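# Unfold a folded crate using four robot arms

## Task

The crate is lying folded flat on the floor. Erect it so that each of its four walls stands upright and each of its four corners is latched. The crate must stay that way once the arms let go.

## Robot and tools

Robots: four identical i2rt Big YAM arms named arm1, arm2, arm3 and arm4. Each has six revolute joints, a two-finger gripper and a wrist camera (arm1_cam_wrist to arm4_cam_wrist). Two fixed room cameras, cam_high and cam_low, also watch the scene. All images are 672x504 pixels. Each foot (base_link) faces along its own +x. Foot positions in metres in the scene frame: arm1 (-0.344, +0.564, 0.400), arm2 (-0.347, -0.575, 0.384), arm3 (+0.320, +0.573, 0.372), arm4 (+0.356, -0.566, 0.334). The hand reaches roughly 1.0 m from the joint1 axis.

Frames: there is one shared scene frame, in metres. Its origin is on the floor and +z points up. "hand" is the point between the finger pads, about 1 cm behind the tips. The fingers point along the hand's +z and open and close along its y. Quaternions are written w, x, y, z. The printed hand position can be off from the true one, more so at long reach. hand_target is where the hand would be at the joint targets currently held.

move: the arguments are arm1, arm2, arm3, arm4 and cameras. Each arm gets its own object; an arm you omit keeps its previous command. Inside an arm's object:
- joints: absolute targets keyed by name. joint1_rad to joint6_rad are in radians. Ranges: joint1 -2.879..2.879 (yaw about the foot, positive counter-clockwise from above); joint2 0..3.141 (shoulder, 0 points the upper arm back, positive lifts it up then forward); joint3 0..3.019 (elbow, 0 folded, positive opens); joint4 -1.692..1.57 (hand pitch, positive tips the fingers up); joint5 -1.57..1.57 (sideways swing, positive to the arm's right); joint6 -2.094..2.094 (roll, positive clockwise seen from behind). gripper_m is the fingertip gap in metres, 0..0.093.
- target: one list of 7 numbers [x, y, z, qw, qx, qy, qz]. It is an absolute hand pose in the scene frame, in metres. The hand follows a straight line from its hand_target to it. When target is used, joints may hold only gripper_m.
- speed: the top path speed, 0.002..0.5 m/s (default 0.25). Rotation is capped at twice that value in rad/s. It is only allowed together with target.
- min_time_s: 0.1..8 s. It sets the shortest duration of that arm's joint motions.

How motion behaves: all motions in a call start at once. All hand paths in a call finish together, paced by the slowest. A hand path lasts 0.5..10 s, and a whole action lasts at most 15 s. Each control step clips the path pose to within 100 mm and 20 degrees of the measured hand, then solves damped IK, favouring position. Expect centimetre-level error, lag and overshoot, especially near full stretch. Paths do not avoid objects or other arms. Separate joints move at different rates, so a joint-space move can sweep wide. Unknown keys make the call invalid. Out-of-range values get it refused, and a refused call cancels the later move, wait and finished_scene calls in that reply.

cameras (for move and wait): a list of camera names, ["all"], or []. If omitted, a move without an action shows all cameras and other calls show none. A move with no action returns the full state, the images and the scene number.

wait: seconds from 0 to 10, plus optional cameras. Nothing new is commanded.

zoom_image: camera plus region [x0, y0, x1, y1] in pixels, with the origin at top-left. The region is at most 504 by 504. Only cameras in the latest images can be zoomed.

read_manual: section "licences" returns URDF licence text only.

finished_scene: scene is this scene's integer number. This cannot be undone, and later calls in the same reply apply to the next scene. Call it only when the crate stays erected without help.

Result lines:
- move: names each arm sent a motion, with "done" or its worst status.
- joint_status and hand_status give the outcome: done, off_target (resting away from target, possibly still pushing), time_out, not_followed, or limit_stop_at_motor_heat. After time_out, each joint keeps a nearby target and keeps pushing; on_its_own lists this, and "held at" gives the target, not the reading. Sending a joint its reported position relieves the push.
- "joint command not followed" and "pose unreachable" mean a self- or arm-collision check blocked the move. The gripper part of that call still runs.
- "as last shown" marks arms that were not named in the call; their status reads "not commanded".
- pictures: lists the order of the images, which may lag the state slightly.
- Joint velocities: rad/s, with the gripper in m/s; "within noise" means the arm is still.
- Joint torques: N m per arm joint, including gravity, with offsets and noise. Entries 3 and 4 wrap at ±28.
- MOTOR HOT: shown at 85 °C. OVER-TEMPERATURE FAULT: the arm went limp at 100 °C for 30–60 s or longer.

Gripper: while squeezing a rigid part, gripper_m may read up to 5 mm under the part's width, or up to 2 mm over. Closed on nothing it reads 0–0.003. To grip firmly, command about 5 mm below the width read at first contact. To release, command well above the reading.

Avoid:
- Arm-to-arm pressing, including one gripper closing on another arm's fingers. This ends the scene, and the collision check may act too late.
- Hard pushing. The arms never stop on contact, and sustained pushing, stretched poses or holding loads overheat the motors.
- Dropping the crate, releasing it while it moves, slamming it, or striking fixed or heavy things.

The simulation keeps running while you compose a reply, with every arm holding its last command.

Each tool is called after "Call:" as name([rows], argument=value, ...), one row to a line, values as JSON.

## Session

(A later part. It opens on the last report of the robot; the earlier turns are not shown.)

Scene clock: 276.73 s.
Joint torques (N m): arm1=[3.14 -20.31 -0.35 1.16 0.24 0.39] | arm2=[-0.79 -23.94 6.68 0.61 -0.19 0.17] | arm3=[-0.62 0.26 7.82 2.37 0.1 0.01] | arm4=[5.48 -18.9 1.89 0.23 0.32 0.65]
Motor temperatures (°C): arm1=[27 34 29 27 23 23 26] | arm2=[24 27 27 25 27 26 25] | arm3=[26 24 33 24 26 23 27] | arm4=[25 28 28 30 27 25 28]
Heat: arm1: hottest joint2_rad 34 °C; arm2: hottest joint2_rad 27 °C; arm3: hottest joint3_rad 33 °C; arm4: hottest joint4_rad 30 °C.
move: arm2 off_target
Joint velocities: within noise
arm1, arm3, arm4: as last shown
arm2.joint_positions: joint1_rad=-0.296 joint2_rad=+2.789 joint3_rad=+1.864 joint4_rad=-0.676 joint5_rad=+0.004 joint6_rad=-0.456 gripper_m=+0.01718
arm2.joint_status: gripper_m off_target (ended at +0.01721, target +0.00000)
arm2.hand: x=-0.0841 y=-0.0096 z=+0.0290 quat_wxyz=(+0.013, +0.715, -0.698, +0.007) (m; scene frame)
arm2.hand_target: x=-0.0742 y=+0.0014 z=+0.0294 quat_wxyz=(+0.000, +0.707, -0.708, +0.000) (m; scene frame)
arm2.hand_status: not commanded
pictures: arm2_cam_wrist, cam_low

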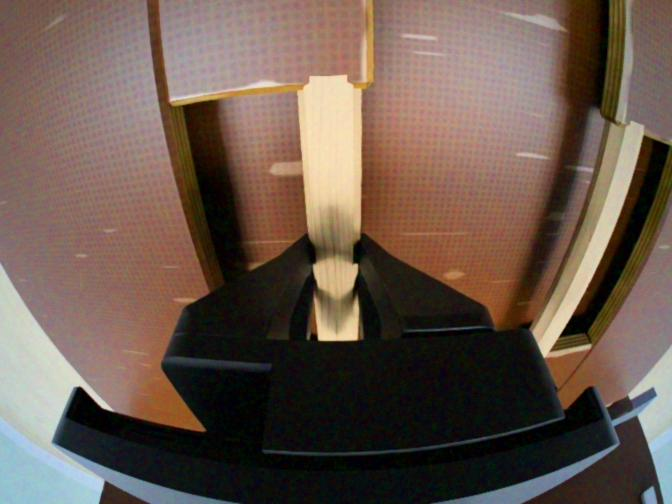

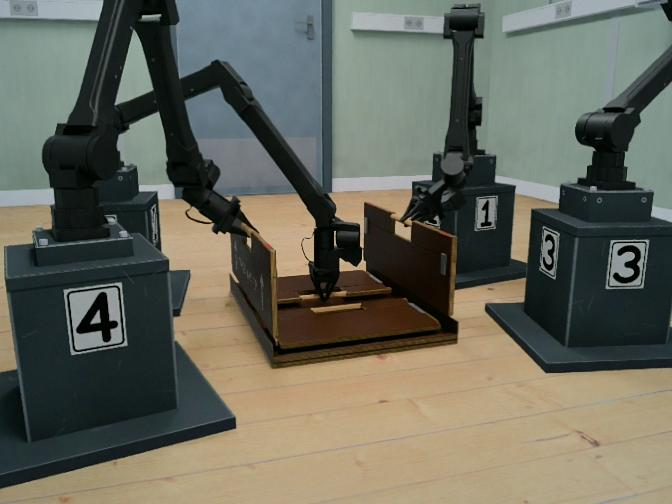

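Call:
move(arm2={"target": [-0.083, 0.0, 0.099, -0.0493, 0.7054, -0.7054, 0.0493], "speed": 0.08})

Call:
move(arm2={"target": [-0.102, 0.0, 0.147, -0.0984, 0.7002, -0.7002, 0.0984], "speed": 0.08}, cameras=["cam_low", "cam_high"])

Call:
zoom_image(camera="cam_high", region=[230, 220, 440, 410])

Scene clock: 285.40 s.
Joint torques (N m): arm1=[3.31 -20.07 -0.34 1.14 0.27 0.41] | arm2=[-0.03 -29.1 3.58 -0.2 -0.11 0.31] | arm3=[-0.73 0.15 7.79 2.41 0.09 0] | arm4=[5.42 -18.9 1.88 0.23 0.32 0.65]
Motor temperatures (°C): arm1=[27 34 29 27 23 23 26] | arm2=[23 28 27 25 27 26 25] | arm3=[26 24 33 24 26 23 27] | arm4=[25 28 28 30 27 25 28]
Heat: arm1: hottest joint2_rad 34 °C; arm2: hottest joint2_rad 28 °C; arm3: hottest joint3_rad 33 °C; arm4: hottest joint4_rad 30 °C.
move: arm2 off_target
Joint velocities: within noise
arm1, arm3: as last shown
arm2.joint_positions: joint1_rad=-0.256 joint2_rad=+2.679 joint3_rad=+1.728 joint4_rad=-0.587 joint5_rad=+0.133 joint6_rad=-0.426 gripper_m=+0.01718
arm2.joint_status: not commanded
arm2.hand: x=-0.0871 y=-0.0102 z=+0.0660 quat_wxyz=(-0.040, +0.716, -0.694, +0.056) (m; scene frame)
arm2.hand_target: x=-0.0832 y=+0.0028 z=+0.0976 quat_wxyz=(-0.053, +0.706, -0.705, +0.048) (m; scene frame)
arm2.hand_status: off_target (0.035 m and 2.2 deg from the pose sent, 0.071 m and 8.7 deg at the start)
arm4.joint_positions: joint1_rad=+0.826 joint2_rad=+2.087 joint3_rad=+0.888 joint4_rad=+0.187 joint5_rad=+0.767 joint6_rad=-0.759 gripper_m=+0.01582
arm4.joint_status: not commanded
arm4.hand: x=-0.0220 y=-0.1999 z=+0.2360 quat_wxyz=(-0.441, +0.897, -0.004, +0.013) (m; scene frame)
arm4.hand_target: x=-0.0273 y=-0.2244 z=+0.2428 quat_wxyz=(-0.439, +0.899, +0.001, +0.000) (m; scene frame)
arm4.hand_status: not commanded
pictures: none

Scene clock: 286.87 s.
Joint torques (N m): arm1=[3.43 -20.48 -0.44 1.07 0.29 0.4] | arm2=[0.44 -28.51 3.47 -0.27 -0.13 0.42] | arm3=[-0.38 0.03 7.88 2.32 0.11 0.02] | arm4=[5.48 -18.9 1.88 0.21 0.32 0.65]
Motor temperatures (°C): arm1=[27 34 29 27 23 23 26] | arm2=[23 28 27 25 27 26 25] | arm3=[26 24 33 24 26 23 27] | arm4=[25 28 28 30 27 25 28]
Heat: arm1: hottest joint2_rad 34 °C; arm2: hottest joint2_rad 28 °C; arm3: hottest joint3_rad 33 °C; arm4: hottest joint4_rad 30 °C.
move: arm2 off_target
Joint velocities: within noise
arm1, arm3, arm4: as last shown
arm2.joint_positions: joint1_rad=-0.200 joint2_rad=+2.561 joint3_rad=+1.610 joint4_rad=-0.554 joint5_rad=+0.271 joint6_rad=-0.378 gripper_m=+0.01718
arm2.joint_status: not commanded
arm2.hand: x=-0.0999 y=-0.0114 z=+0.1139 quat_wxyz=(-0.086, +0.712, -0.688, +0.109) (m; scene frame)
arm2.hand_target: x=-0.1007 y=-0.0001 z=+0.1451 quat_wxyz=(-0.098, +0.700, -0.700, +0.099) (m; scene frame)
arm2.hand_status: off_target (0.035 m and 2.7 deg from the pose sent, 0.083 m and 8.5 deg at the start)
pictures: cam_high, cam_low

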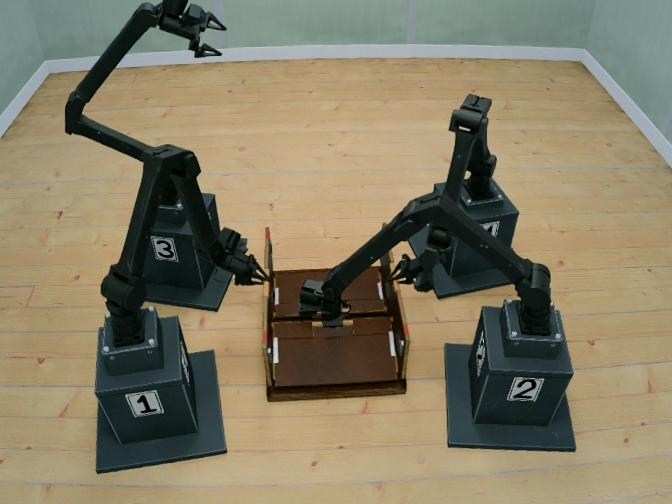

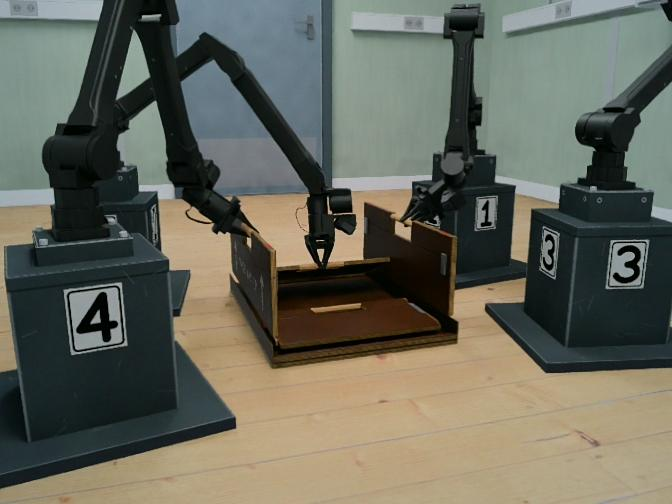

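Scaled by 2.400 from the camera's 672x504 image, which has a finer 960x720 frame.

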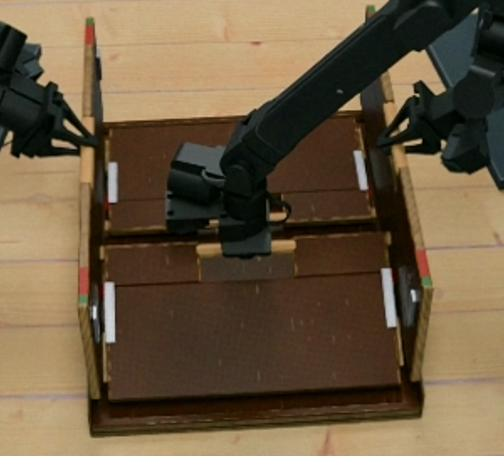

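Call:
move(arm2={"target": [-0.139, 0.0, 0.200, -0.171, 0.6861, -0.6861, 0.171], "speed": 0.08}, cameras=["cam_low", "cam_high"])

Call:
zoom_image(camera="cam_low", region=[210, 180, 480, 380])

Scene clock: 291.90 s.
Joint torques (N m): arm1=[3.84 -20.54 -0.32 1.05 0.24 0.42] | arm2=[0.67 -27.63 3.86 -0.29 0.17 0.47] | arm3=[-0.85 -0.09 7.73 2.36 0.08 0] | arm4=[5.48 -18.84 1.88 0.23 0.32 0.65]
Motor temperatures (°C): arm1=[27 34 29 27 23 23 26] | arm2=[23 29 27 25 27 26 25] | arm3=[26 24 33 24 26 23 27] | arm4=[25 28 28 30 27 25 28]
Heat: arm1: hottest joint2_rad 34 °C; arm2: hottest joint2_rad 29 °C; arm3: hottest joint3_rad 33 °C; arm4: hottest joint4_rad 30 °C.
move: arm2 off_target
Joint velocities: within noise
arm1, arm3, arm4: as last shown
arm2.joint_positions: joint1_rad=-0.094 joint2_rad=+2.443 joint3_rad=+1.493 joint4_rad=-0.536 joint5_rad=+0.478 joint6_rad=-0.283 gripper_m=+0.01718
arm2.joint_status: not commanded
arm2.hand: x=-0.1319 y=-0.0118 z=+0.1684 quat_wxyz=(-0.155, +0.697, -0.675, +0.183) (m; scene frame)
arm2.hand_target: x=-0.1350 y=-0.0006 z=+0.1992 quat_wxyz=(-0.171, +0.684, -0.688, +0.171) (m; scene frame)
arm2.hand_status: off_target (0.035 m and 2.9 deg from the pose sent, 0.095 m and 12.4 deg at the start)
pictures: cam_high, cam_low

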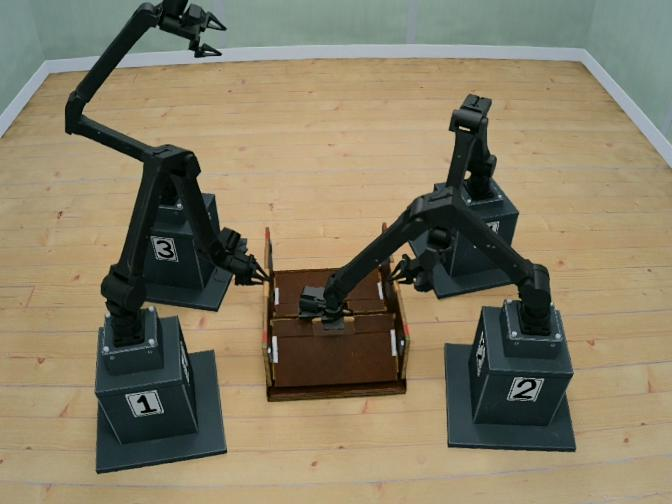

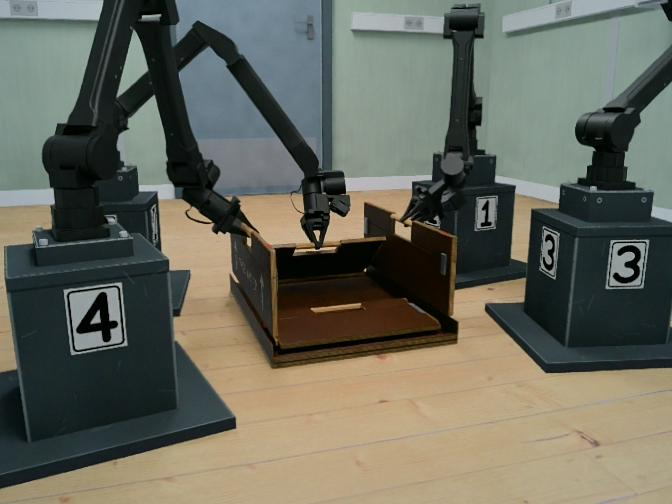

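Scaled by 1.867 from the camera's 672x504 image, which has a finer 960x720 frame.

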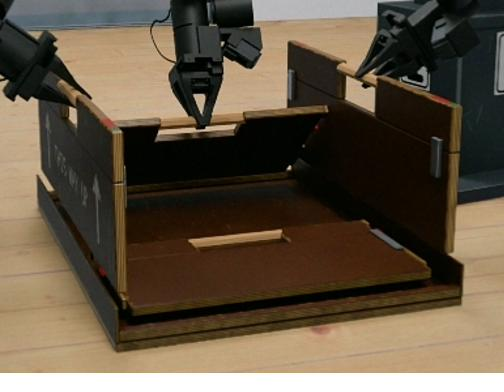

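Call:
move(arm2={"target": [-0.186, 0.0, 0.236, -0.2418, 0.6645, -0.6645, 0.2418], "speed": 0.08})

Call:
move(arm2={"target": [-0.226, 0.0, 0.252, -0.2876, 0.646, -0.646, 0.2876], "speed": 0.07}, cameras=["cam_low", "cam_high"])

Call:
zoom_image(camera="cam_low", region=[210, 180, 480, 380])

Call:
zoom_image(camera="cam_high", region=[230, 220, 440, 410])

Scene clock: 296.17 s.
Joint torques (N m): arm1=[3.08 -20.42 -0.32 1.25 0.25 0.4] | arm2=[1.61 -26.7 4.26 -0.4 0.2 0.47] | arm3=[-0.44 -0.03 7.79 2.35 0.12 0] | arm4=[5.42 -18.9 1.89 0.23 0.32 0.65]
Motor temperatures (°C): arm1=[27 34 29 27 23 23 26] | arm2=[23 29 27 25 27 26 25] | arm3=[26 24 33 24 26 23 27] | arm4=[25 28 28 30 27 25 28]
Heat: arm1: hottest joint2_rad 34 °C; arm2: hottest joint2_rad 29 °C; arm3: hottest joint3_rad 33 °C; arm4: hottest joint4_rad 30 °C.
move: arm2 off_target
Joint velocities: within noise
arm1, arm3, arm4: as last shown
arm2.joint_positions: joint1_rad=+0.029 joint2_rad=+2.392 joint3_rad=+1.447 joint4_rad=-0.584 joint5_rad=+0.700 joint6_rad=-0.150 gripper_m=+0.01713
arm2.joint_status: not commanded
arm2.hand: x=-0.1727 y=-0.0126 z=+0.2068 quat_wxyz=(-0.226, +0.673, -0.655, +0.260) (m; scene frame)
arm2.hand_target: x=-0.1834 y=+0.0000 z=+0.2351 quat_wxyz=(-0.241, +0.664, -0.665, +0.242) (m; scene frame)
arm2.hand_status: off_target (0.034 m and 3.1 deg from the pose sent, 0.087 m and 12.6 deg at the start)
pictures: none

Scene clock: 297.80 s.
Joint torques (N m): arm1=[3.43 -19.9 -0.38 0.99 0.3 0.38] | arm2=[1.96 -25.35 5.2 -0.59 0.07 0.47] | arm3=[-0.79 -0.26 7.72 2.43 0.13 -0.04] | arm4=[5.48 -18.9 1.88 0.23 0.32 0.65]
Motor temperatures (°C): arm1=[27 34 29 27 23 23 26] | arm2=[23 29 27 25 27 26 25] | arm3=[26 24 33 24 26 23 27] | arm4=[25 28 28 30 27 25 28]
Heat: arm1: hottest joint2_rad 34 °C; arm2: hottest joint2_rad 29 °C; arm3: hottest joint3_rad 33 °C; arm4: hottest joint4_rad 30 °C.
move: arm2 off_target
Joint velocities: within noise
arm1.joint_positions: joint1_rad=+0.803 joint2_rad=+2.243 joint3_rad=+0.801 joint4_rad=+0.468 joint5_rad=+0.744 joint6_rad=-0.804 gripper_m=+0.01707
arm1.joint_status: not commanded
arm1.hand: x=-0.0153 y=+0.2040 z=+0.2386 quat_wxyz=(+0.014, -0.007, -0.895, +0.445) (m; scene frame)
arm1.hand_target: x=-0.0087 y=+0.2237 z=+0.2440 quat_wxyz=(+0.002, +0.001, -0.898, +0.440) (m; scene frame)
arm1.hand_status: not commanded
arm2.joint_positions: joint1_rad=+0.129 joint2_rad=+2.384 joint3_rad=+1.447 joint4_rad=-0.674 joint5_rad=+0.849 joint6_rad=-0.016 gripper_m=+0.01693
arm2.joint_status: not commanded
arm2.hand: x=-0.2112 y=-0.0139 z=+0.2290 quat_wxyz=(-0.275, +0.653, -0.635, +0.308) (m; scene frame)
arm2.hand_target: x=-0.2251 y=+0.0004 z=+0.2515 quat_wxyz=(-0.289, +0.646, -0.646, +0.288) (m; scene frame)
arm2.hand_status: off_target (0.031 m and 3.1 deg from the pose sent, 0.071 m and 8.5 deg at the start)
arm3, arm4: as last shown
pictures: cam_high, cam_low

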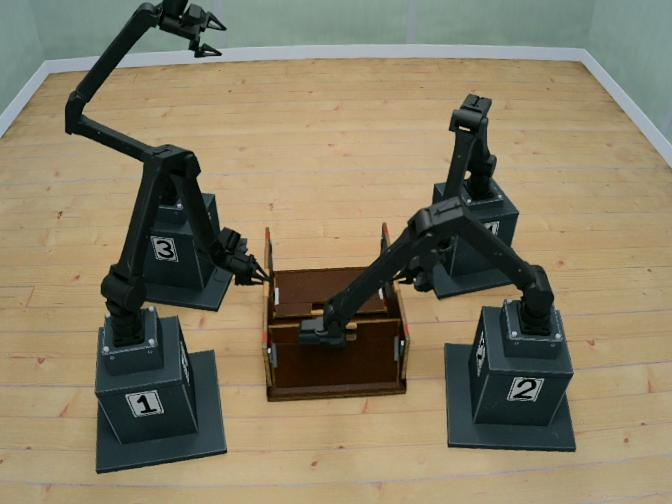

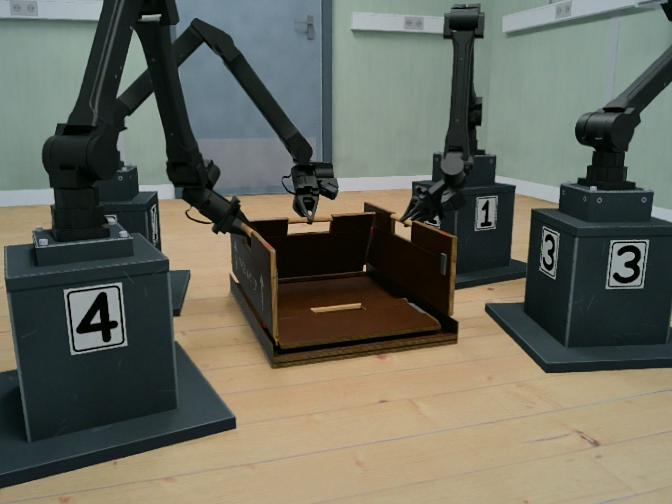

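Scaled by 1.867 from the camera's 672x504 image, which has a finer 960x720 frame.

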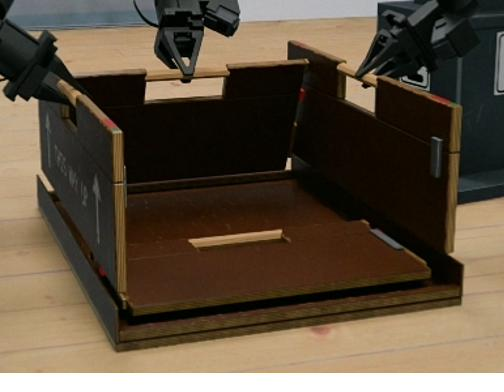

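Scaled by 2.400 from the camera's 672x504 image, which has a finer 960x720 frame.

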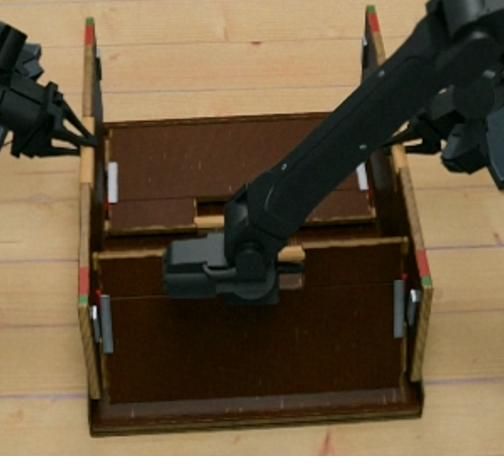

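Call:
move(arm2={"target": [-0.264, 0.0, 0.258, -0.2988, 0.6408, -0.6408, 0.2988], "speed": 0.06})

Call:
move(arm2={"target": [-0.290, 0.0, 0.256, -0.2988, 0.6408, -0.6408, 0.2988], "speed": 0.05}, cameras=["cam_low", "cam_high"])

Call:
zoom_image(camera="cam_low", region=[210, 180, 480, 380])

Call:
zoom_image(camera="cam_high", region=[230, 220, 440, 410])

Scene clock: 301.37 s.
Joint torques (N m): arm1=[3.31 -20.07 -0.31 1.21 0.29 0.45] | arm2=[2.49 -24.23 5.94 -0.77 -0.24 0.5] | arm3=[-0.67 -0.38 7.77 2.41 0.12 -0.01] | arm4=[5.42 -18.84 1.89 0.23 0.32 0.65]
Motor temperatures (°C): arm1=[27 34 29 27 23 23 27] | arm2=[23 29 27 25 27 26 25] | arm3=[26 24 33 24 26 23 27] | arm4=[25 29 28 30 27 25 28]
Heat: arm1: hottest joint2_rad 34 °C; arm2: hottest joint2_rad 29 °C; arm3: hottest joint3_rad 33 °C; arm4: hottest joint4_rad 30 °C.
move: arm2 off_target
Joint velocities: within noise
arm1, arm3, arm4: as last shown
arm2.joint_positions: joint1_rad=+0.195 joint2_rad=+2.381 joint3_rad=+1.466 joint4_rad=-0.780 joint5_rad=+0.884 joint6_rad=+0.091 gripper_m=+0.01682
arm2.joint_status: not commanded
arm2.hand: x=-0.2439 y=-0.0153 z=+0.2409 quat_wxyz=(-0.287, +0.646, -0.630, +0.321) (m; scene frame)
arm2.hand_target: x=-0.2633 y=-0.0006 z=+0.2575 quat_wxyz=(-0.298, +0.642, -0.640, +0.298) (m; scene frame)
arm2.hand_status: off_target (0.030 m and 3.2 deg from the pose sent, 0.062 m and 3.3 deg at the start)
pictures: none

Scene clock: 302.57 s.
Joint torques (N m): arm1=[3.31 -19.84 -0.24 1.21 0.24 0.41] | arm2=[4.42 -23.41 6.32 -0.9 -0.45 0.63] | arm3=[-0.32 0.03 7.62 2.4 0.14 -0.01] | arm4=[5.42 -18.84 1.88 0.21 0.32 0.65]
Motor temperatures (°C): arm1=[27 34 29 27 23 23 27] | arm2=[24 29 27 25 27 26 25] | arm3=[26 24 33 24 26 23 27] | arm4=[25 29 28 30 27 25 28]
Heat: arm1: hottest joint2_rad 34 °C; arm2: hottest joint2_rad 29 °C; arm3: hottest joint3_rad 33 °C; arm4: hottest joint4_rad 30 °C.
move: arm2 off_target
Joint velocities: within noise
arm1, arm4: as last shown
arm2.joint_positions: joint1_rad=+0.219 joint2_rad=+2.386 joint3_rad=+1.486 joint4_rad=-0.840 joint5_rad=+0.884 joint6_rad=+0.148 gripper_m=+0.01682
arm2.joint_status: not commanded
arm2.hand: x=-0.2575 y=-0.0155 z=+0.2442 quat_wxyz=(-0.287, +0.642, -0.632, +0.325) (m; scene frame)
arm2.hand_target: x=-0.2896 y=-0.0007 z=+0.2558 quat_wxyz=(-0.299, +0.642, -0.640, +0.298) (m; scene frame)
arm2.hand_status: off_target (0.038 m and 3.4 deg from the pose sent, 0.051 m and 3.2 deg at the start)
arm3.joint_positions: joint1_rad=+0.368 joint2_rad=+0.623 joint3_rad=+1.401 joint4_rad=-1.238 joint5_rad=-0.070 joint6_rad=+0.635 gripper_m=+0.09396
arm3.joint_status: not commanded
arm3.hand: x=+0.3681 y=+0.3300 z=+0.9365 quat_wxyz=(-0.499, -0.717, -0.455, +0.173) (m; scene frame)
arm3.hand_target: x=+0.3677 y=+0.3328 z=+0.9460 quat_wxyz=(-0.508, -0.712, -0.452, +0.176) (m; scene frame)
arm3.hand_status: not commanded
arm4.hand_target: x=-0.0273 y=-0.2244 z=+0.2427 quat_wxyz=(-0.439, +0.899, +0.001, +0.000) (m; scene frame)
pictures: cam_high, cam_low

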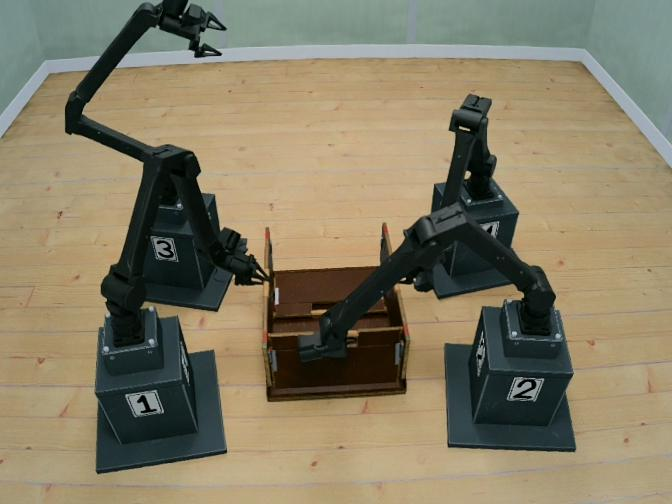

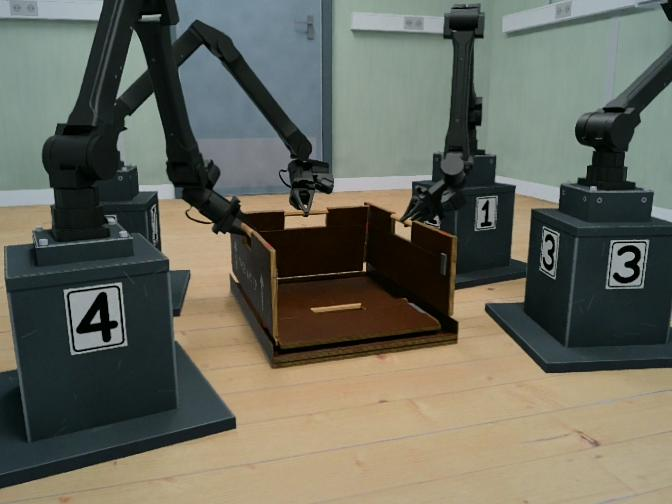

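Scaled by 1.867 from the camera's 672x504 image, which has a finer 960x720 frame.

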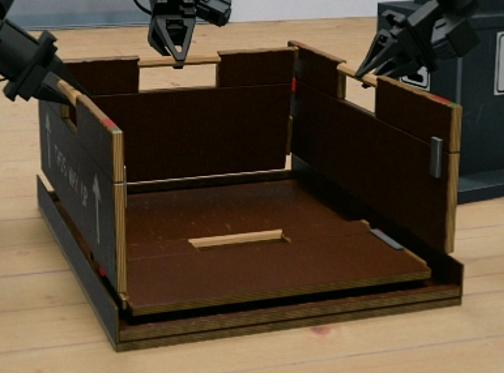

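Scaled by 2.400 from the camera's 672x504 image, which has a finer 960x720 frame.

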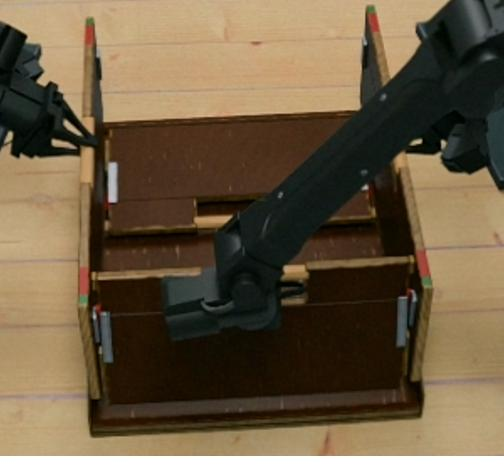

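Call:
move(arm2={"target": [-0.315, 0.0, 0.252, -0.2988, 0.6408, -0.6408, 0.2988], "speed": 0.05}, cameras=["cam_low", "cam_high"])

Call:
zoom_image(camera="cam_high", region=[250, 300, 420, 420])

Call:
zoom_image(camera="cam_low", region=[220, 180, 400, 300])

Scene clock: 307.00 s.
Joint torques (N m): arm1=[3.66 -20.66 -0.38 0.98 0.28 0.39] | arm2=[4.25 -22.3 6.79 -0.54 -0.8 0.56] | arm3=[-0.56 0.09 7.82 2.3 0.12 0.03] | arm4=[5.48 -18.9 1.88 0.23 0.32 0.65]
Motor temperatures (°C): arm1=[27 34 29 27 23 23 27] | arm2=[24 29 27 25 27 26 25] | arm3=[26 24 33 24 26 23 27] | arm4=[25 29 28 30 27 25 28]
Heat: arm1: hottest joint2_rad 34 °C; arm2: hottest joint2_rad 29 °C; arm3: hottest joint3_rad 33 °C; arm4: hottest joint4_rad 30 °C.
move: arm2 off_target
Joint velocities: within noise
arm1, arm3, arm4: as last shown
arm2.joint_positions: joint1_rad=+0.262 joint2_rad=+2.394 joint3_rad=+1.510 joint4_rad=-0.913 joint5_rad=+0.886 joint6_rad=+0.222 gripper_m=+0.01682
arm2.joint_status: not commanded
arm2.hand: x=-0.2810 y=-0.0157 z=+0.2480 quat_wxyz=(-0.290, +0.639, -0.632, +0.328) (m; scene frame)
arm2.hand_target: x=-0.3143 y=-0.0005 z=+0.2527 quat_wxyz=(-0.299, +0.641, -0.640, +0.298) (m; scene frame)
arm2.hand_status: off_target (0.038 m and 3.6 deg from the pose sent, 0.060 m and 3.4 deg at the start)
pictures: cam_high, cam_low

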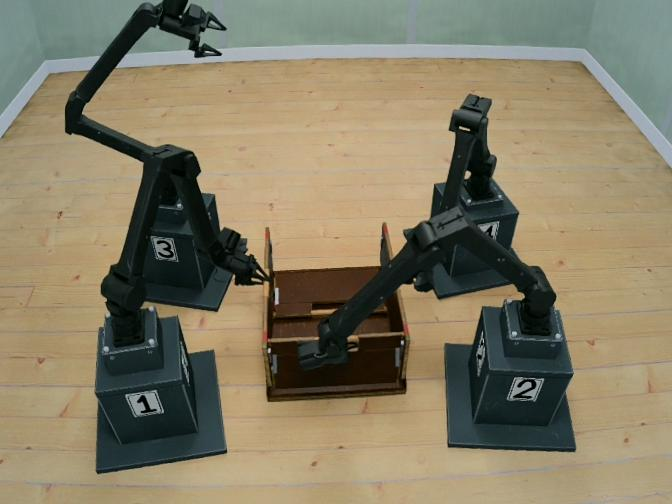

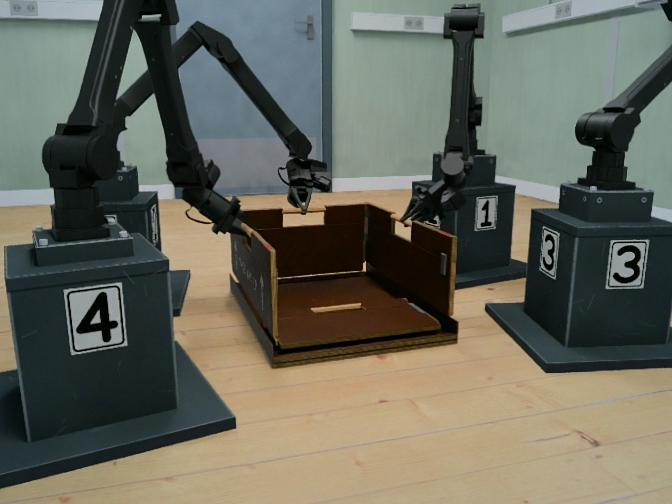

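Scaled by 2.965 from the camera's 672x504 image, which has a finer 960x720 frame.

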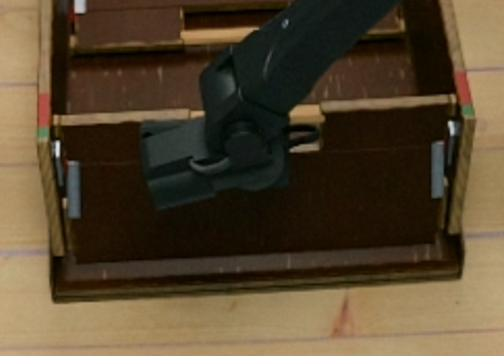

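Scaled by 2.800 from the camera's 672x504 image, which has a finer 960x720 frame.

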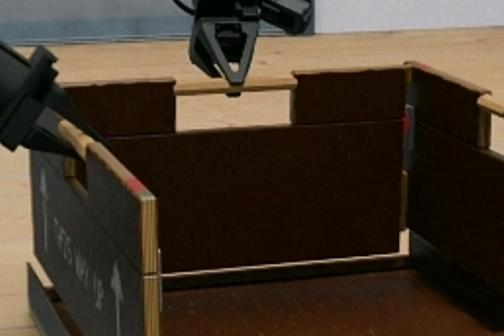

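Call:
move(arm2={"target": [-0.335, 0.0, 0.248, -0.2988, 0.6408, -0.6408, 0.2988], "speed": 0.05}, cameras=["cam_low", "cam_high"])

Call:
zoom_image(camera="cam_high", region=[250, 300, 420, 420])

Call:
zoom_image(camera="cam_low", region=[220, 180, 400, 300])

Scene clock: 315.47 s.
Joint torques (N m): arm1=[3.02 -20.54 -0.5 1.22 0.27 0.41] | arm2=[4.37 -21.89 7.02 -0.36 -1.06 0.47] | arm3=[-0.26 -0.03 7.82 2.29 0.13 0] | arm4=[5.48 -18.84 1.88 0.23 0.32 0.65]
Motor temperatures (°C): arm1=[27 34 29 27 23 23 27] | arm2=[24 30 27 25 27 26 26] | arm3=[26 24 33 24 26 23 27] | arm4=[25 29 27 30 27 25 28]
Heat: arm1: hottest joint2_rad 34 °C; arm2: hottest joint2_rad 30 °C; arm3: hottest joint3_rad 33 °C; arm4: hottest joint4_rad 30 °C.
move: arm2 off_target
Joint velocities: within noise
arm1, arm3: as last shown
arm1.joint_positions: joint1_rad=+0.803 joint2_rad=+2.243 joint3_rad=+0.801 joint4_rad=+0.468 joint5_rad=+0.744 joint6_rad=-0.804 gripper_m=+0.01708
arm2.joint_positions: joint1_rad=+0.294 joint2_rad=+2.406 joint3_rad=+1.533 joint4_rad=-0.972 joint5_rad=+0.883 joint6_rad=+0.277 gripper_m=+0.01682
arm2.joint_status: not commanded
arm2.hand: x=-0.2989 y=-0.0168 z=+0.2484 quat_wxyz=(-0.291, +0.638, -0.631, +0.332) (m; scene frame)
arm2.hand_target: x=-0.3336 y=-0.0033 z=+0.2482 quat_wxyz=(-0.296, +0.643, -0.639, +0.302) (m; scene frame)
arm2.hand_status: off_target (0.040 m and 4.1 deg from the pose sent, 0.056 m and 3.6 deg at the start)
arm4.joint_positions: joint1_rad=+0.826 joint2_rad=+2.087 joint3_rad=+0.888 joint4_rad=+0.187 joint5_rad=+0.767 joint6_rad=-0.759 gripper_m=+0.01582
arm4.joint_status: not commanded
arm4.hand: x=-0.0220 y=-0.1999 z=+0.2360 quat_wxyz=(-0.441, +0.897, -0.004, +0.013) (m; scene frame)
arm4.hand_target: x=-0.0273 y=-0.2244 z=+0.2427 quat_wxyz=(-0.439, +0.899, +0.001, +0.001) (m; scene frame)
arm4.hand_status: not commanded
pictures: cam_high, cam_low

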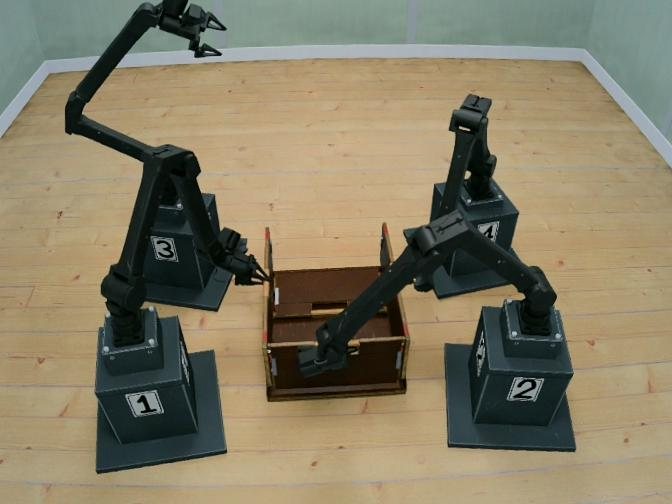

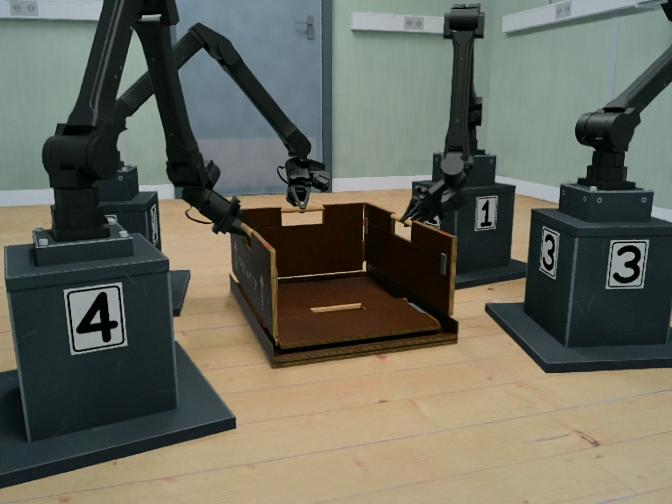

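Scaled by 2.965 from the camera's 672x504 image, which has a finer 960x720 frame.

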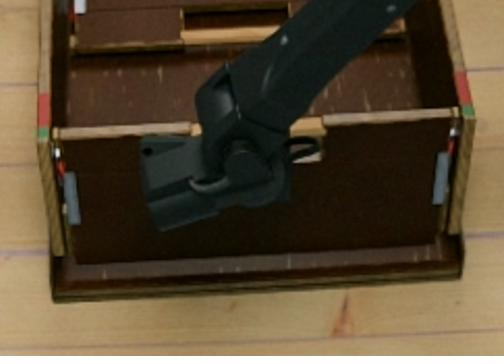

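Scaled by 2.800 from the camera's 672x504 image, which has a finer 960x720 frame.

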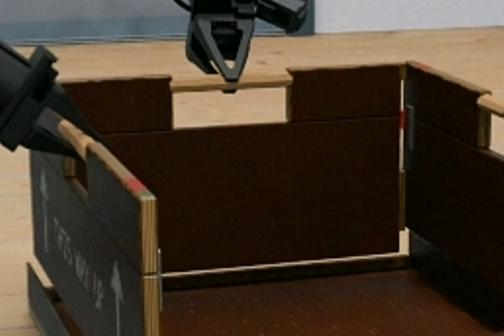

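Call:
move(arm2={"target": [-0.295, 0.0, 0.246, -0.2988, 0.6408, -0.6408, 0.2988], "speed": 0.05}, cameras=["cam_low", "cam_high"])

Call:
zoom_image(camera="cam_high", region=[250, 300, 420, 420])

Scene clock: 318.87 s.
Joint torques (N m): arm1=[3.08 -20.13 -0.34 1.02 0.27 0.4] | arm2=[-0.85 -22.36 5.64 2.03 -0.54 -0.13] | arm3=[-0.38 0.15 7.9 2.39 0.14 0.02] | arm4=[5.42 -18.84 1.88 0.21 0.32 0.65]
Motor temperatures (°C): arm1=[27 34 29 27 23 23 27] | arm2=[24 29 27 25 27 26 26] | arm3=[26 24 33 24 26 23 27] | arm4=[25 29 27 30 27 25 28]
Heat: arm1: hottest joint2_rad 34 °C; arm2: hottest joint2_rad 29 °C; arm3: hottest joint3_rad 33 °C; arm4: hottest joint4_rad 30 °C.
move: arm2 off_target
Joint velocities: within noise
arm1, arm3, arm4: as last shown
arm2.joint_positions: joint1_rad=+0.290 joint2_rad=+2.395 joint3_rad=+1.512 joint4_rad=-0.927 joint5_rad=+0.887 joint6_rad=+0.235 gripper_m=+0.01682
arm2.joint_status: not commanded
arm2.hand: x=-0.2960 y=-0.0162 z=+0.2483 quat_wxyz=(-0.294, +0.645, -0.625, +0.327) (m; scene frame)
arm2.hand_target: x=-0.2966 y=+0.0001 z=+0.2471 quat_wxyz=(-0.300, +0.641, -0.640, +0.299) (m; scene frame)
arm2.hand_status: off_target (0.016 m and 3.8 deg from the pose sent, 0.017 m and 4.1 deg at the start)
pictures: cam_high, cam_low

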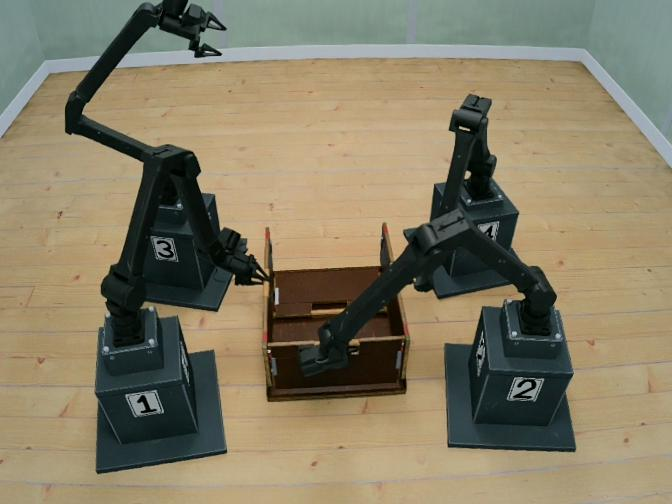

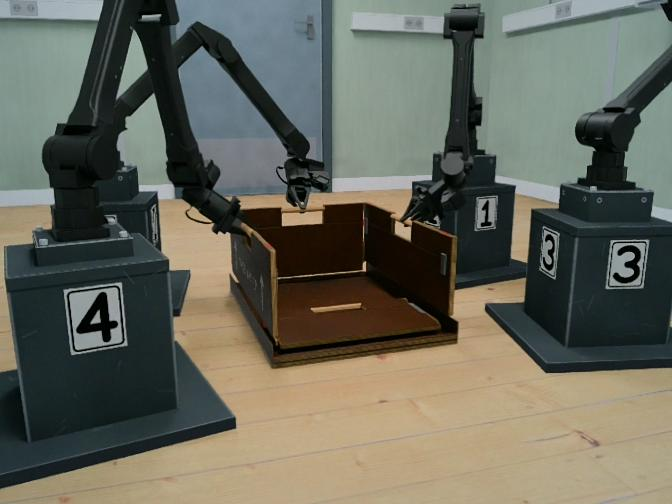

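Scaled by 2.965 from the camera's 672x504 image, which has a finer 960x720 frame.

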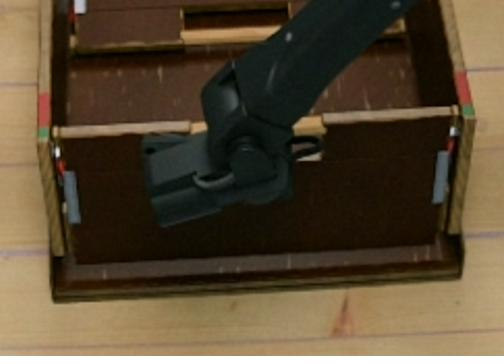

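Call:
move(arm3={"target": [0.12, 0.05, 0.50, -0.1736, 0, 0.9848, 0], "joints": {"gripper_m": 0.045}, "speed": 0.3}, cameras=["arm3_cam_wrist", "cam_high"])

Call:
zoom_image(camera="arm3_cam_wrist", region=[100, 50, 580, 300])

Scene clock: 330.90 s.
Joint torques (N m): arm1=[3.14 -20.6 -0.4 1.2 0.25 0.42] | arm2=[-0.79 -22.3 5.65 1.98 -0.54 -0.11] | arm3=[0.5 -13.98 10.63 0.79 0.38 -0.05] | arm4=[5.48 -18.9 1.89 0.21 0.32 0.65]
Motor temperatures (°C): arm1=[27 34 28 27 23 23 27] | arm2=[24 29 26 25 27 26 26] | arm3=[26 24 33 24 26 23 27] | arm4=[25 29 27 30 27 25 28]
Heat: arm1: hottest joint2_rad 34 °C; arm2: hottest joint2_rad 29 °C; arm3: hottest joint3_rad 33 °C; arm4: hottest joint4_rad 30 °C.
move: arm3 off_target
Joint velocities: within noise
arm1, arm2, arm4: as last shown
arm3.joint_positions: joint1_rad=-0.060 joint2_rad=+1.772 joint3_rad=+1.424 joint4_rad=-1.176 joint5_rad=+0.331 joint6_rad=-1.832 gripper_m=+0.04512
arm3.joint_status: all done
arm3.hand: x=+0.1198 y=+0.0748 z=+0.4903 quat_wxyz=(+0.164, -0.011, -0.986, -0.022) (m; scene frame)
arm3.hand_target: x=+0.1195 y=+0.0525 z=+0.4972 quat_wxyz=(+0.170, -0.003, -0.985, -0.004) (m; scene frame)
arm3.hand_status: off_target (0.027 m and 3.0 deg from the pose sent, 0.575 m and 137.6 deg at the start)
pictures: arm3_cam_wrist, cam_high

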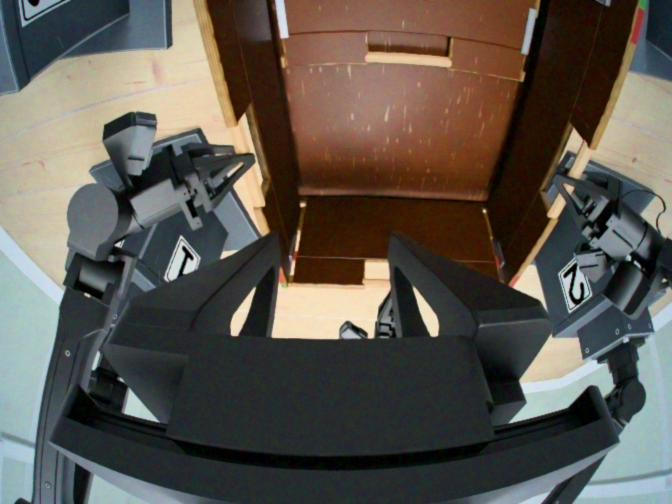

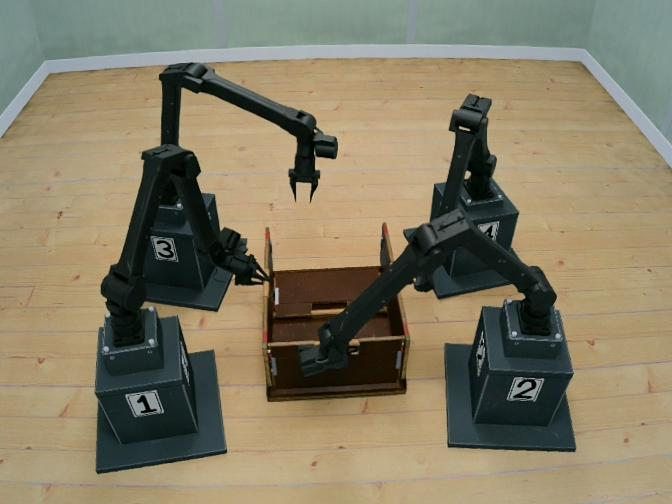

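Scaled by 1.050 from the camera's 672x504 image, which has a finer 960x720 frame.

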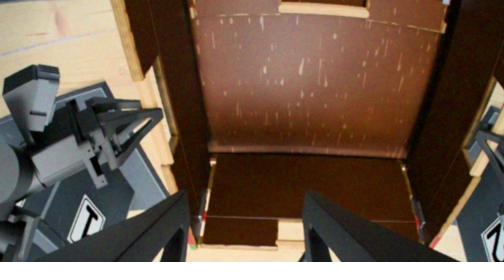

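Call:
zoom_image(camera="arm3_cam_wrist", region=[260, 180, 380, 300])

Call:
zoom_image(camera="arm3_cam_wrist", region=[420, 180, 540, 300])

Scaled by 4.200 from the camera's 672x504 image, which has a finer 960x720 frame.

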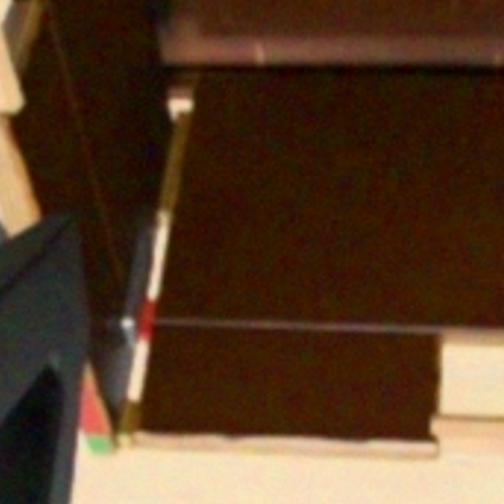

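Scaled by 4.200 from the camera's 672x504 image, which has a finer 960x720 frame.

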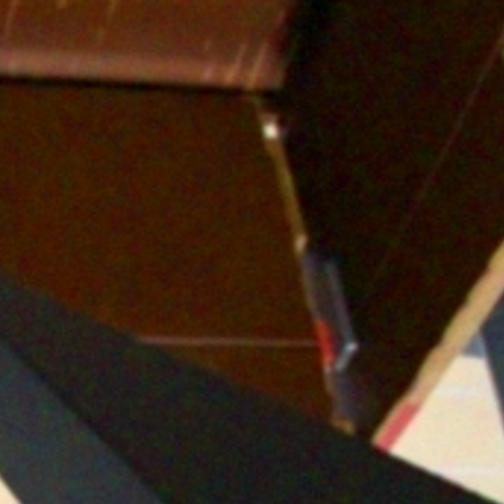

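Call:
move(arm2={"target": [-0.265, 0.0, 0.248, -0.2988, 0.6408, -0.6408, 0.2988], "speed": 0.05}, cameras=["arm3_cam_wrist", "cam_high"])

Call:
zoom_image(camera="cam_high", region=[250, 300, 420, 420])

Call:
zoom_image(camera="arm3_cam_wrist", region=[260, 180, 380, 300])

Scene clock: 337.53 s.
Joint torques (N m): arm1=[3.37 -20.72 -0.25 1.35 0.27 0.39] | arm2=[-4.84 -21.95 5.81 1.96 -0.22 -0.38] | arm3=[0.67 -13.98 10.69 0.9 0.39 -0.05] | arm4=[5.48 -18.9 1.88 0.23 0.32 0.65]
Motor temperatures (°C): arm1=[27 34 28 27 23 23 27] | arm2=[24 29 26 25 27 26 26] | arm3=[26 24 34 24 26 23 27] | arm4=[25 29 27 30 27 25 28]
Heat: arm1: hottest joint2_rad 34 °C; arm2: hottest joint2_rad 29 °C; arm3: hottest joint3_rad 34 °C; arm4: hottest joint4_rad 30 °C.
move: arm2 off_target
Joint velocities: within noise
arm1, arm3, arm4: as last shown
arm2.joint_positions: joint1_rad=+0.288 joint2_rad=+2.375 joint3_rad=+1.473 joint4_rad=-0.855 joint5_rad=+0.886 joint6_rad=+0.185 gripper_m=+0.01682
arm2.joint_status: not commanded
arm2.hand: x=-0.2953 y=-0.0163 z=+0.2480 quat_wxyz=(-0.300, +0.654, -0.619, +0.316) (m; scene frame)
arm2.hand_target: x=-0.2696 y=-0.0012 z=+0.2486 quat_wxyz=(-0.301, +0.640, -0.641, +0.297) (m; scene frame)
arm2.hand_status: off_target (0.034 m and 3.5 deg from the pose sent, 0.035 m and 3.8 deg at the start)
arm3.joint_positions: joint1_rad=-0.060 joint2_rad=+1.772 joint3_rad=+1.424 joint4_rad=-1.176 joint5_rad=+0.331 joint6_rad=-1.834 gripper_m=+0.04512
arm3.hand: x=+0.1198 y=+0.0748 z=+0.4903 quat_wxyz=(+0.164, -0.010, -0.986, -0.022) (m; scene frame)
pictures: arm3_cam_wrist, cam_high

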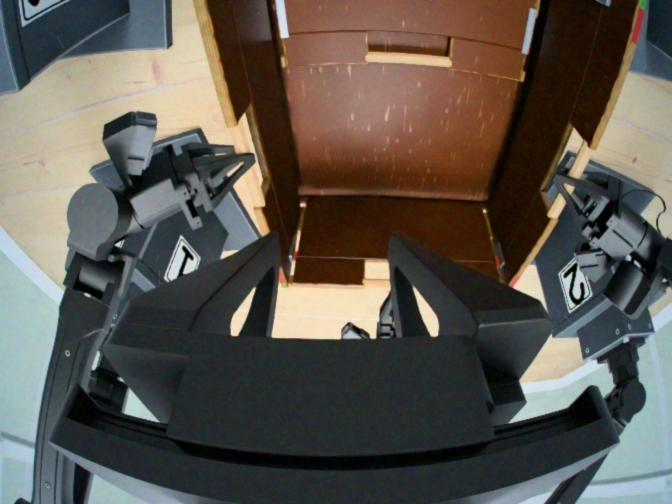

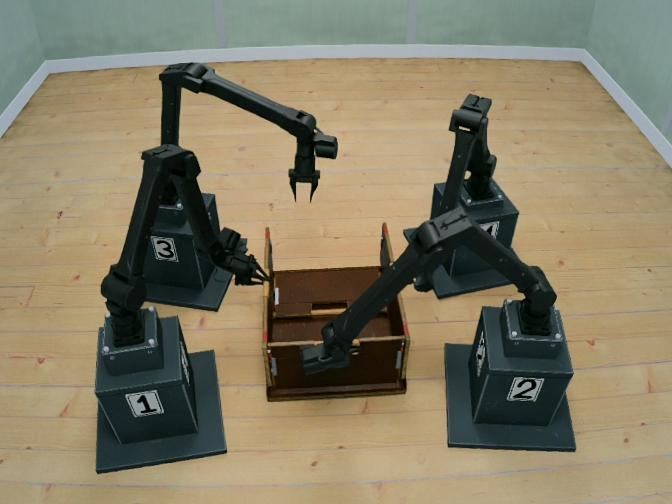

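Scaled by 2.965 from the camera's 672x504 image, which has a finer 960x720 frame.

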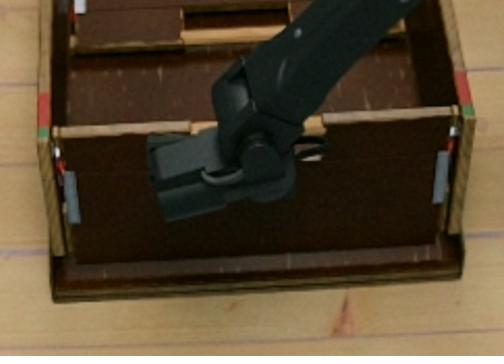

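Scaled by 4.200 from the camera's 672x504 image, which has a finer 960x720 frame.

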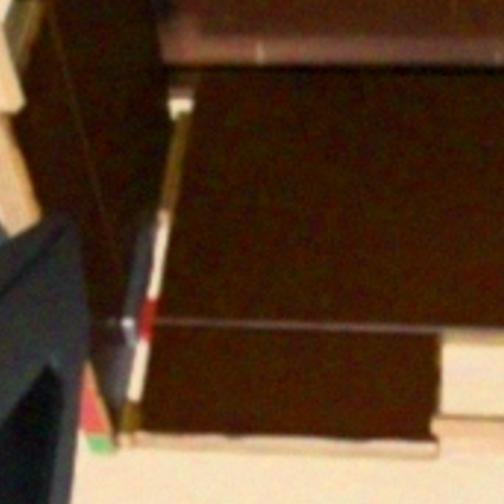

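Call:
move(arm2={"target": [-0.302, 0.0, 0.248, -0.2988, 0.6408, -0.6408, 0.2988], "speed": 0.05})

Call:
move(arm2={"joints": {"gripper_m": 0.05}}, cameras=["arm2_cam_wrist", "cam_high"])

Scene clock: 341.77 s.
Joint torques (N m): arm1=[3.72 -20.01 -0.38 1.06 0.28 0.4] | arm2=[0.09 -21.01 7.35 0.01 -0.32 0.16] | arm3=[0.38 -13.74 10.5 0.92 0.4 -0.04] | arm4=[5.48 -18.84 1.89 0.21 0.32 0.65]
Motor temperatures (°C): arm1=[27 34 28 27 23 23 27] | arm2=[24 29 26 25 27 26 26] | arm3=[26 25 34 24 26 23 27] | arm4=[25 29 27 30 27 25 28]
Heat: arm1: hottest joint2_rad 34 °C; arm2: hottest joint2_rad 29 °C; arm3: hottest joint3_rad 34 °C; arm4: hottest joint4_rad 30 °C.
move: arm2 off_target
Joint velocities: within noise
arm1.joint_positions: joint1_rad=+0.803 joint2_rad=+2.243 joint3_rad=+0.801 joint4_rad=+0.468 joint5_rad=+0.744 joint6_rad=-0.804 gripper_m=+0.01708
arm1.joint_status: not commanded
arm1.hand: x=-0.0153 y=+0.2040 z=+0.2386 quat_wxyz=(+0.014, -0.007, -0.895, +0.445) (m; scene frame)
arm1.hand_target: x=-0.0087 y=+0.2237 z=+0.2440 quat_wxyz=(+0.002, +0.001, -0.898, +0.440) (m; scene frame)
arm1.hand_status: not commanded
arm2.joint_positions: joint1_rad=+0.288 joint2_rad=+2.381 joint3_rad=+1.490 joint4_rad=-0.892 joint5_rad=+0.878 joint6_rad=+0.214 gripper_m=+0.01682
arm2.joint_status: not commanded
arm2.hand: x=-0.2960 y=-0.0169 z=+0.2486 quat_wxyz=(-0.294, +0.649, -0.625, +0.319) (m; scene frame)
arm2.hand_target: x=-0.3020 y=-0.0009 z=+0.2483 quat_wxyz=(-0.297, +0.644, -0.638, +0.300) (m; scene frame)
arm2.hand_status: off_target (0.018 m and 3.1 deg from the pose sent, 0.018 m and 3.5 deg at the start)
arm3, arm4: as last shown
pictures: none

Scene clock: 342.43 s.
Joint torques (N m): arm1=[2.96 -20.54 -0.43 1.2 0.3 0.37] | arm2=[0.09 -21.42 6.69 0.09 0.37 0.14] | arm3=[0.15 -13.86 10.54 0.72 0.36 -0.04] | arm4=[5.48 -18.9 1.89 0.21 0.32 0.65]
Motor temperatures (°C): arm1=[27 34 28 27 23 23 27] | arm2=[24 29 26 25 27 26 26] | arm3=[26 25 34 24 26 23 27] | arm4=[25 29 27 30 27 25 28]
Heat: arm1: hottest joint2_rad 34 °C; arm2: hottest joint2_rad 29 °C; arm3: hottest joint3_rad 34 °C; arm4: hottest joint4_rad 30 °C.
move: arm2 done
Joint velocities: within noise
arm1, arm3, arm4: as last shown
arm2.joint_positions: joint1_rad=+0.287 joint2_rad=+2.383 joint3_rad=+1.502 joint4_rad=-0.890 joint5_rad=+0.854 joint6_rad=+0.217 gripper_m=+0.04983
arm2.joint_status: all done
arm2.hand: x=-0.2987 y=-0.0124 z=+0.2470 quat_wxyz=(-0.288, +0.649, -0.633, +0.308) (m; scene frame)
arm2.hand_target: x=-0.3020 y=-0.0008 z=+0.2471 quat_wxyz=(-0.294, +0.644, -0.640, +0.298) (m; scene frame)
arm2.hand_status: not commanded
pictures: arm2_cam_wrist, cam_high

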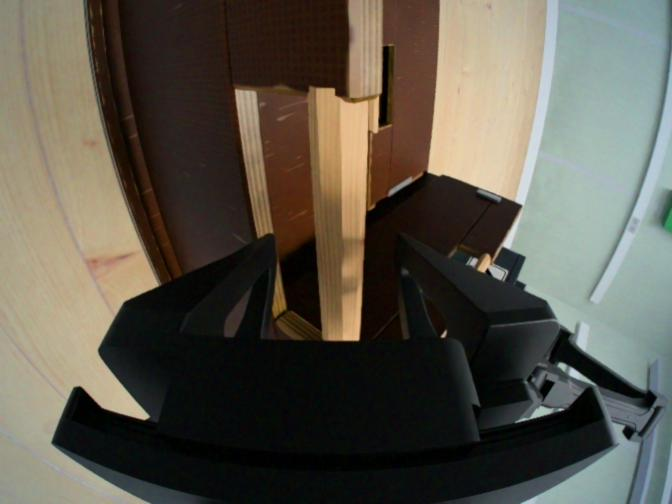

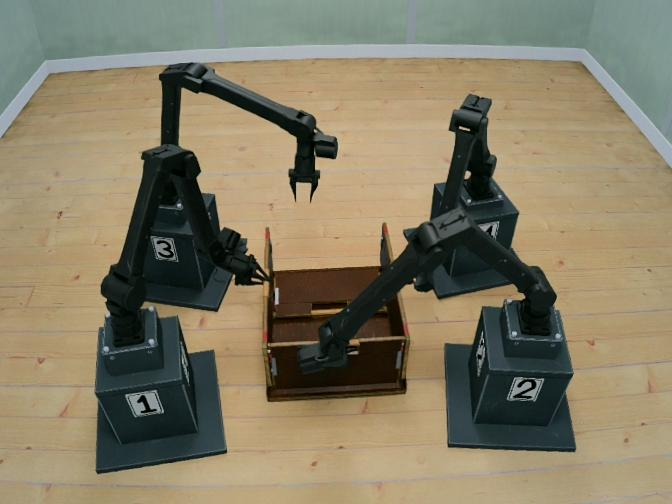

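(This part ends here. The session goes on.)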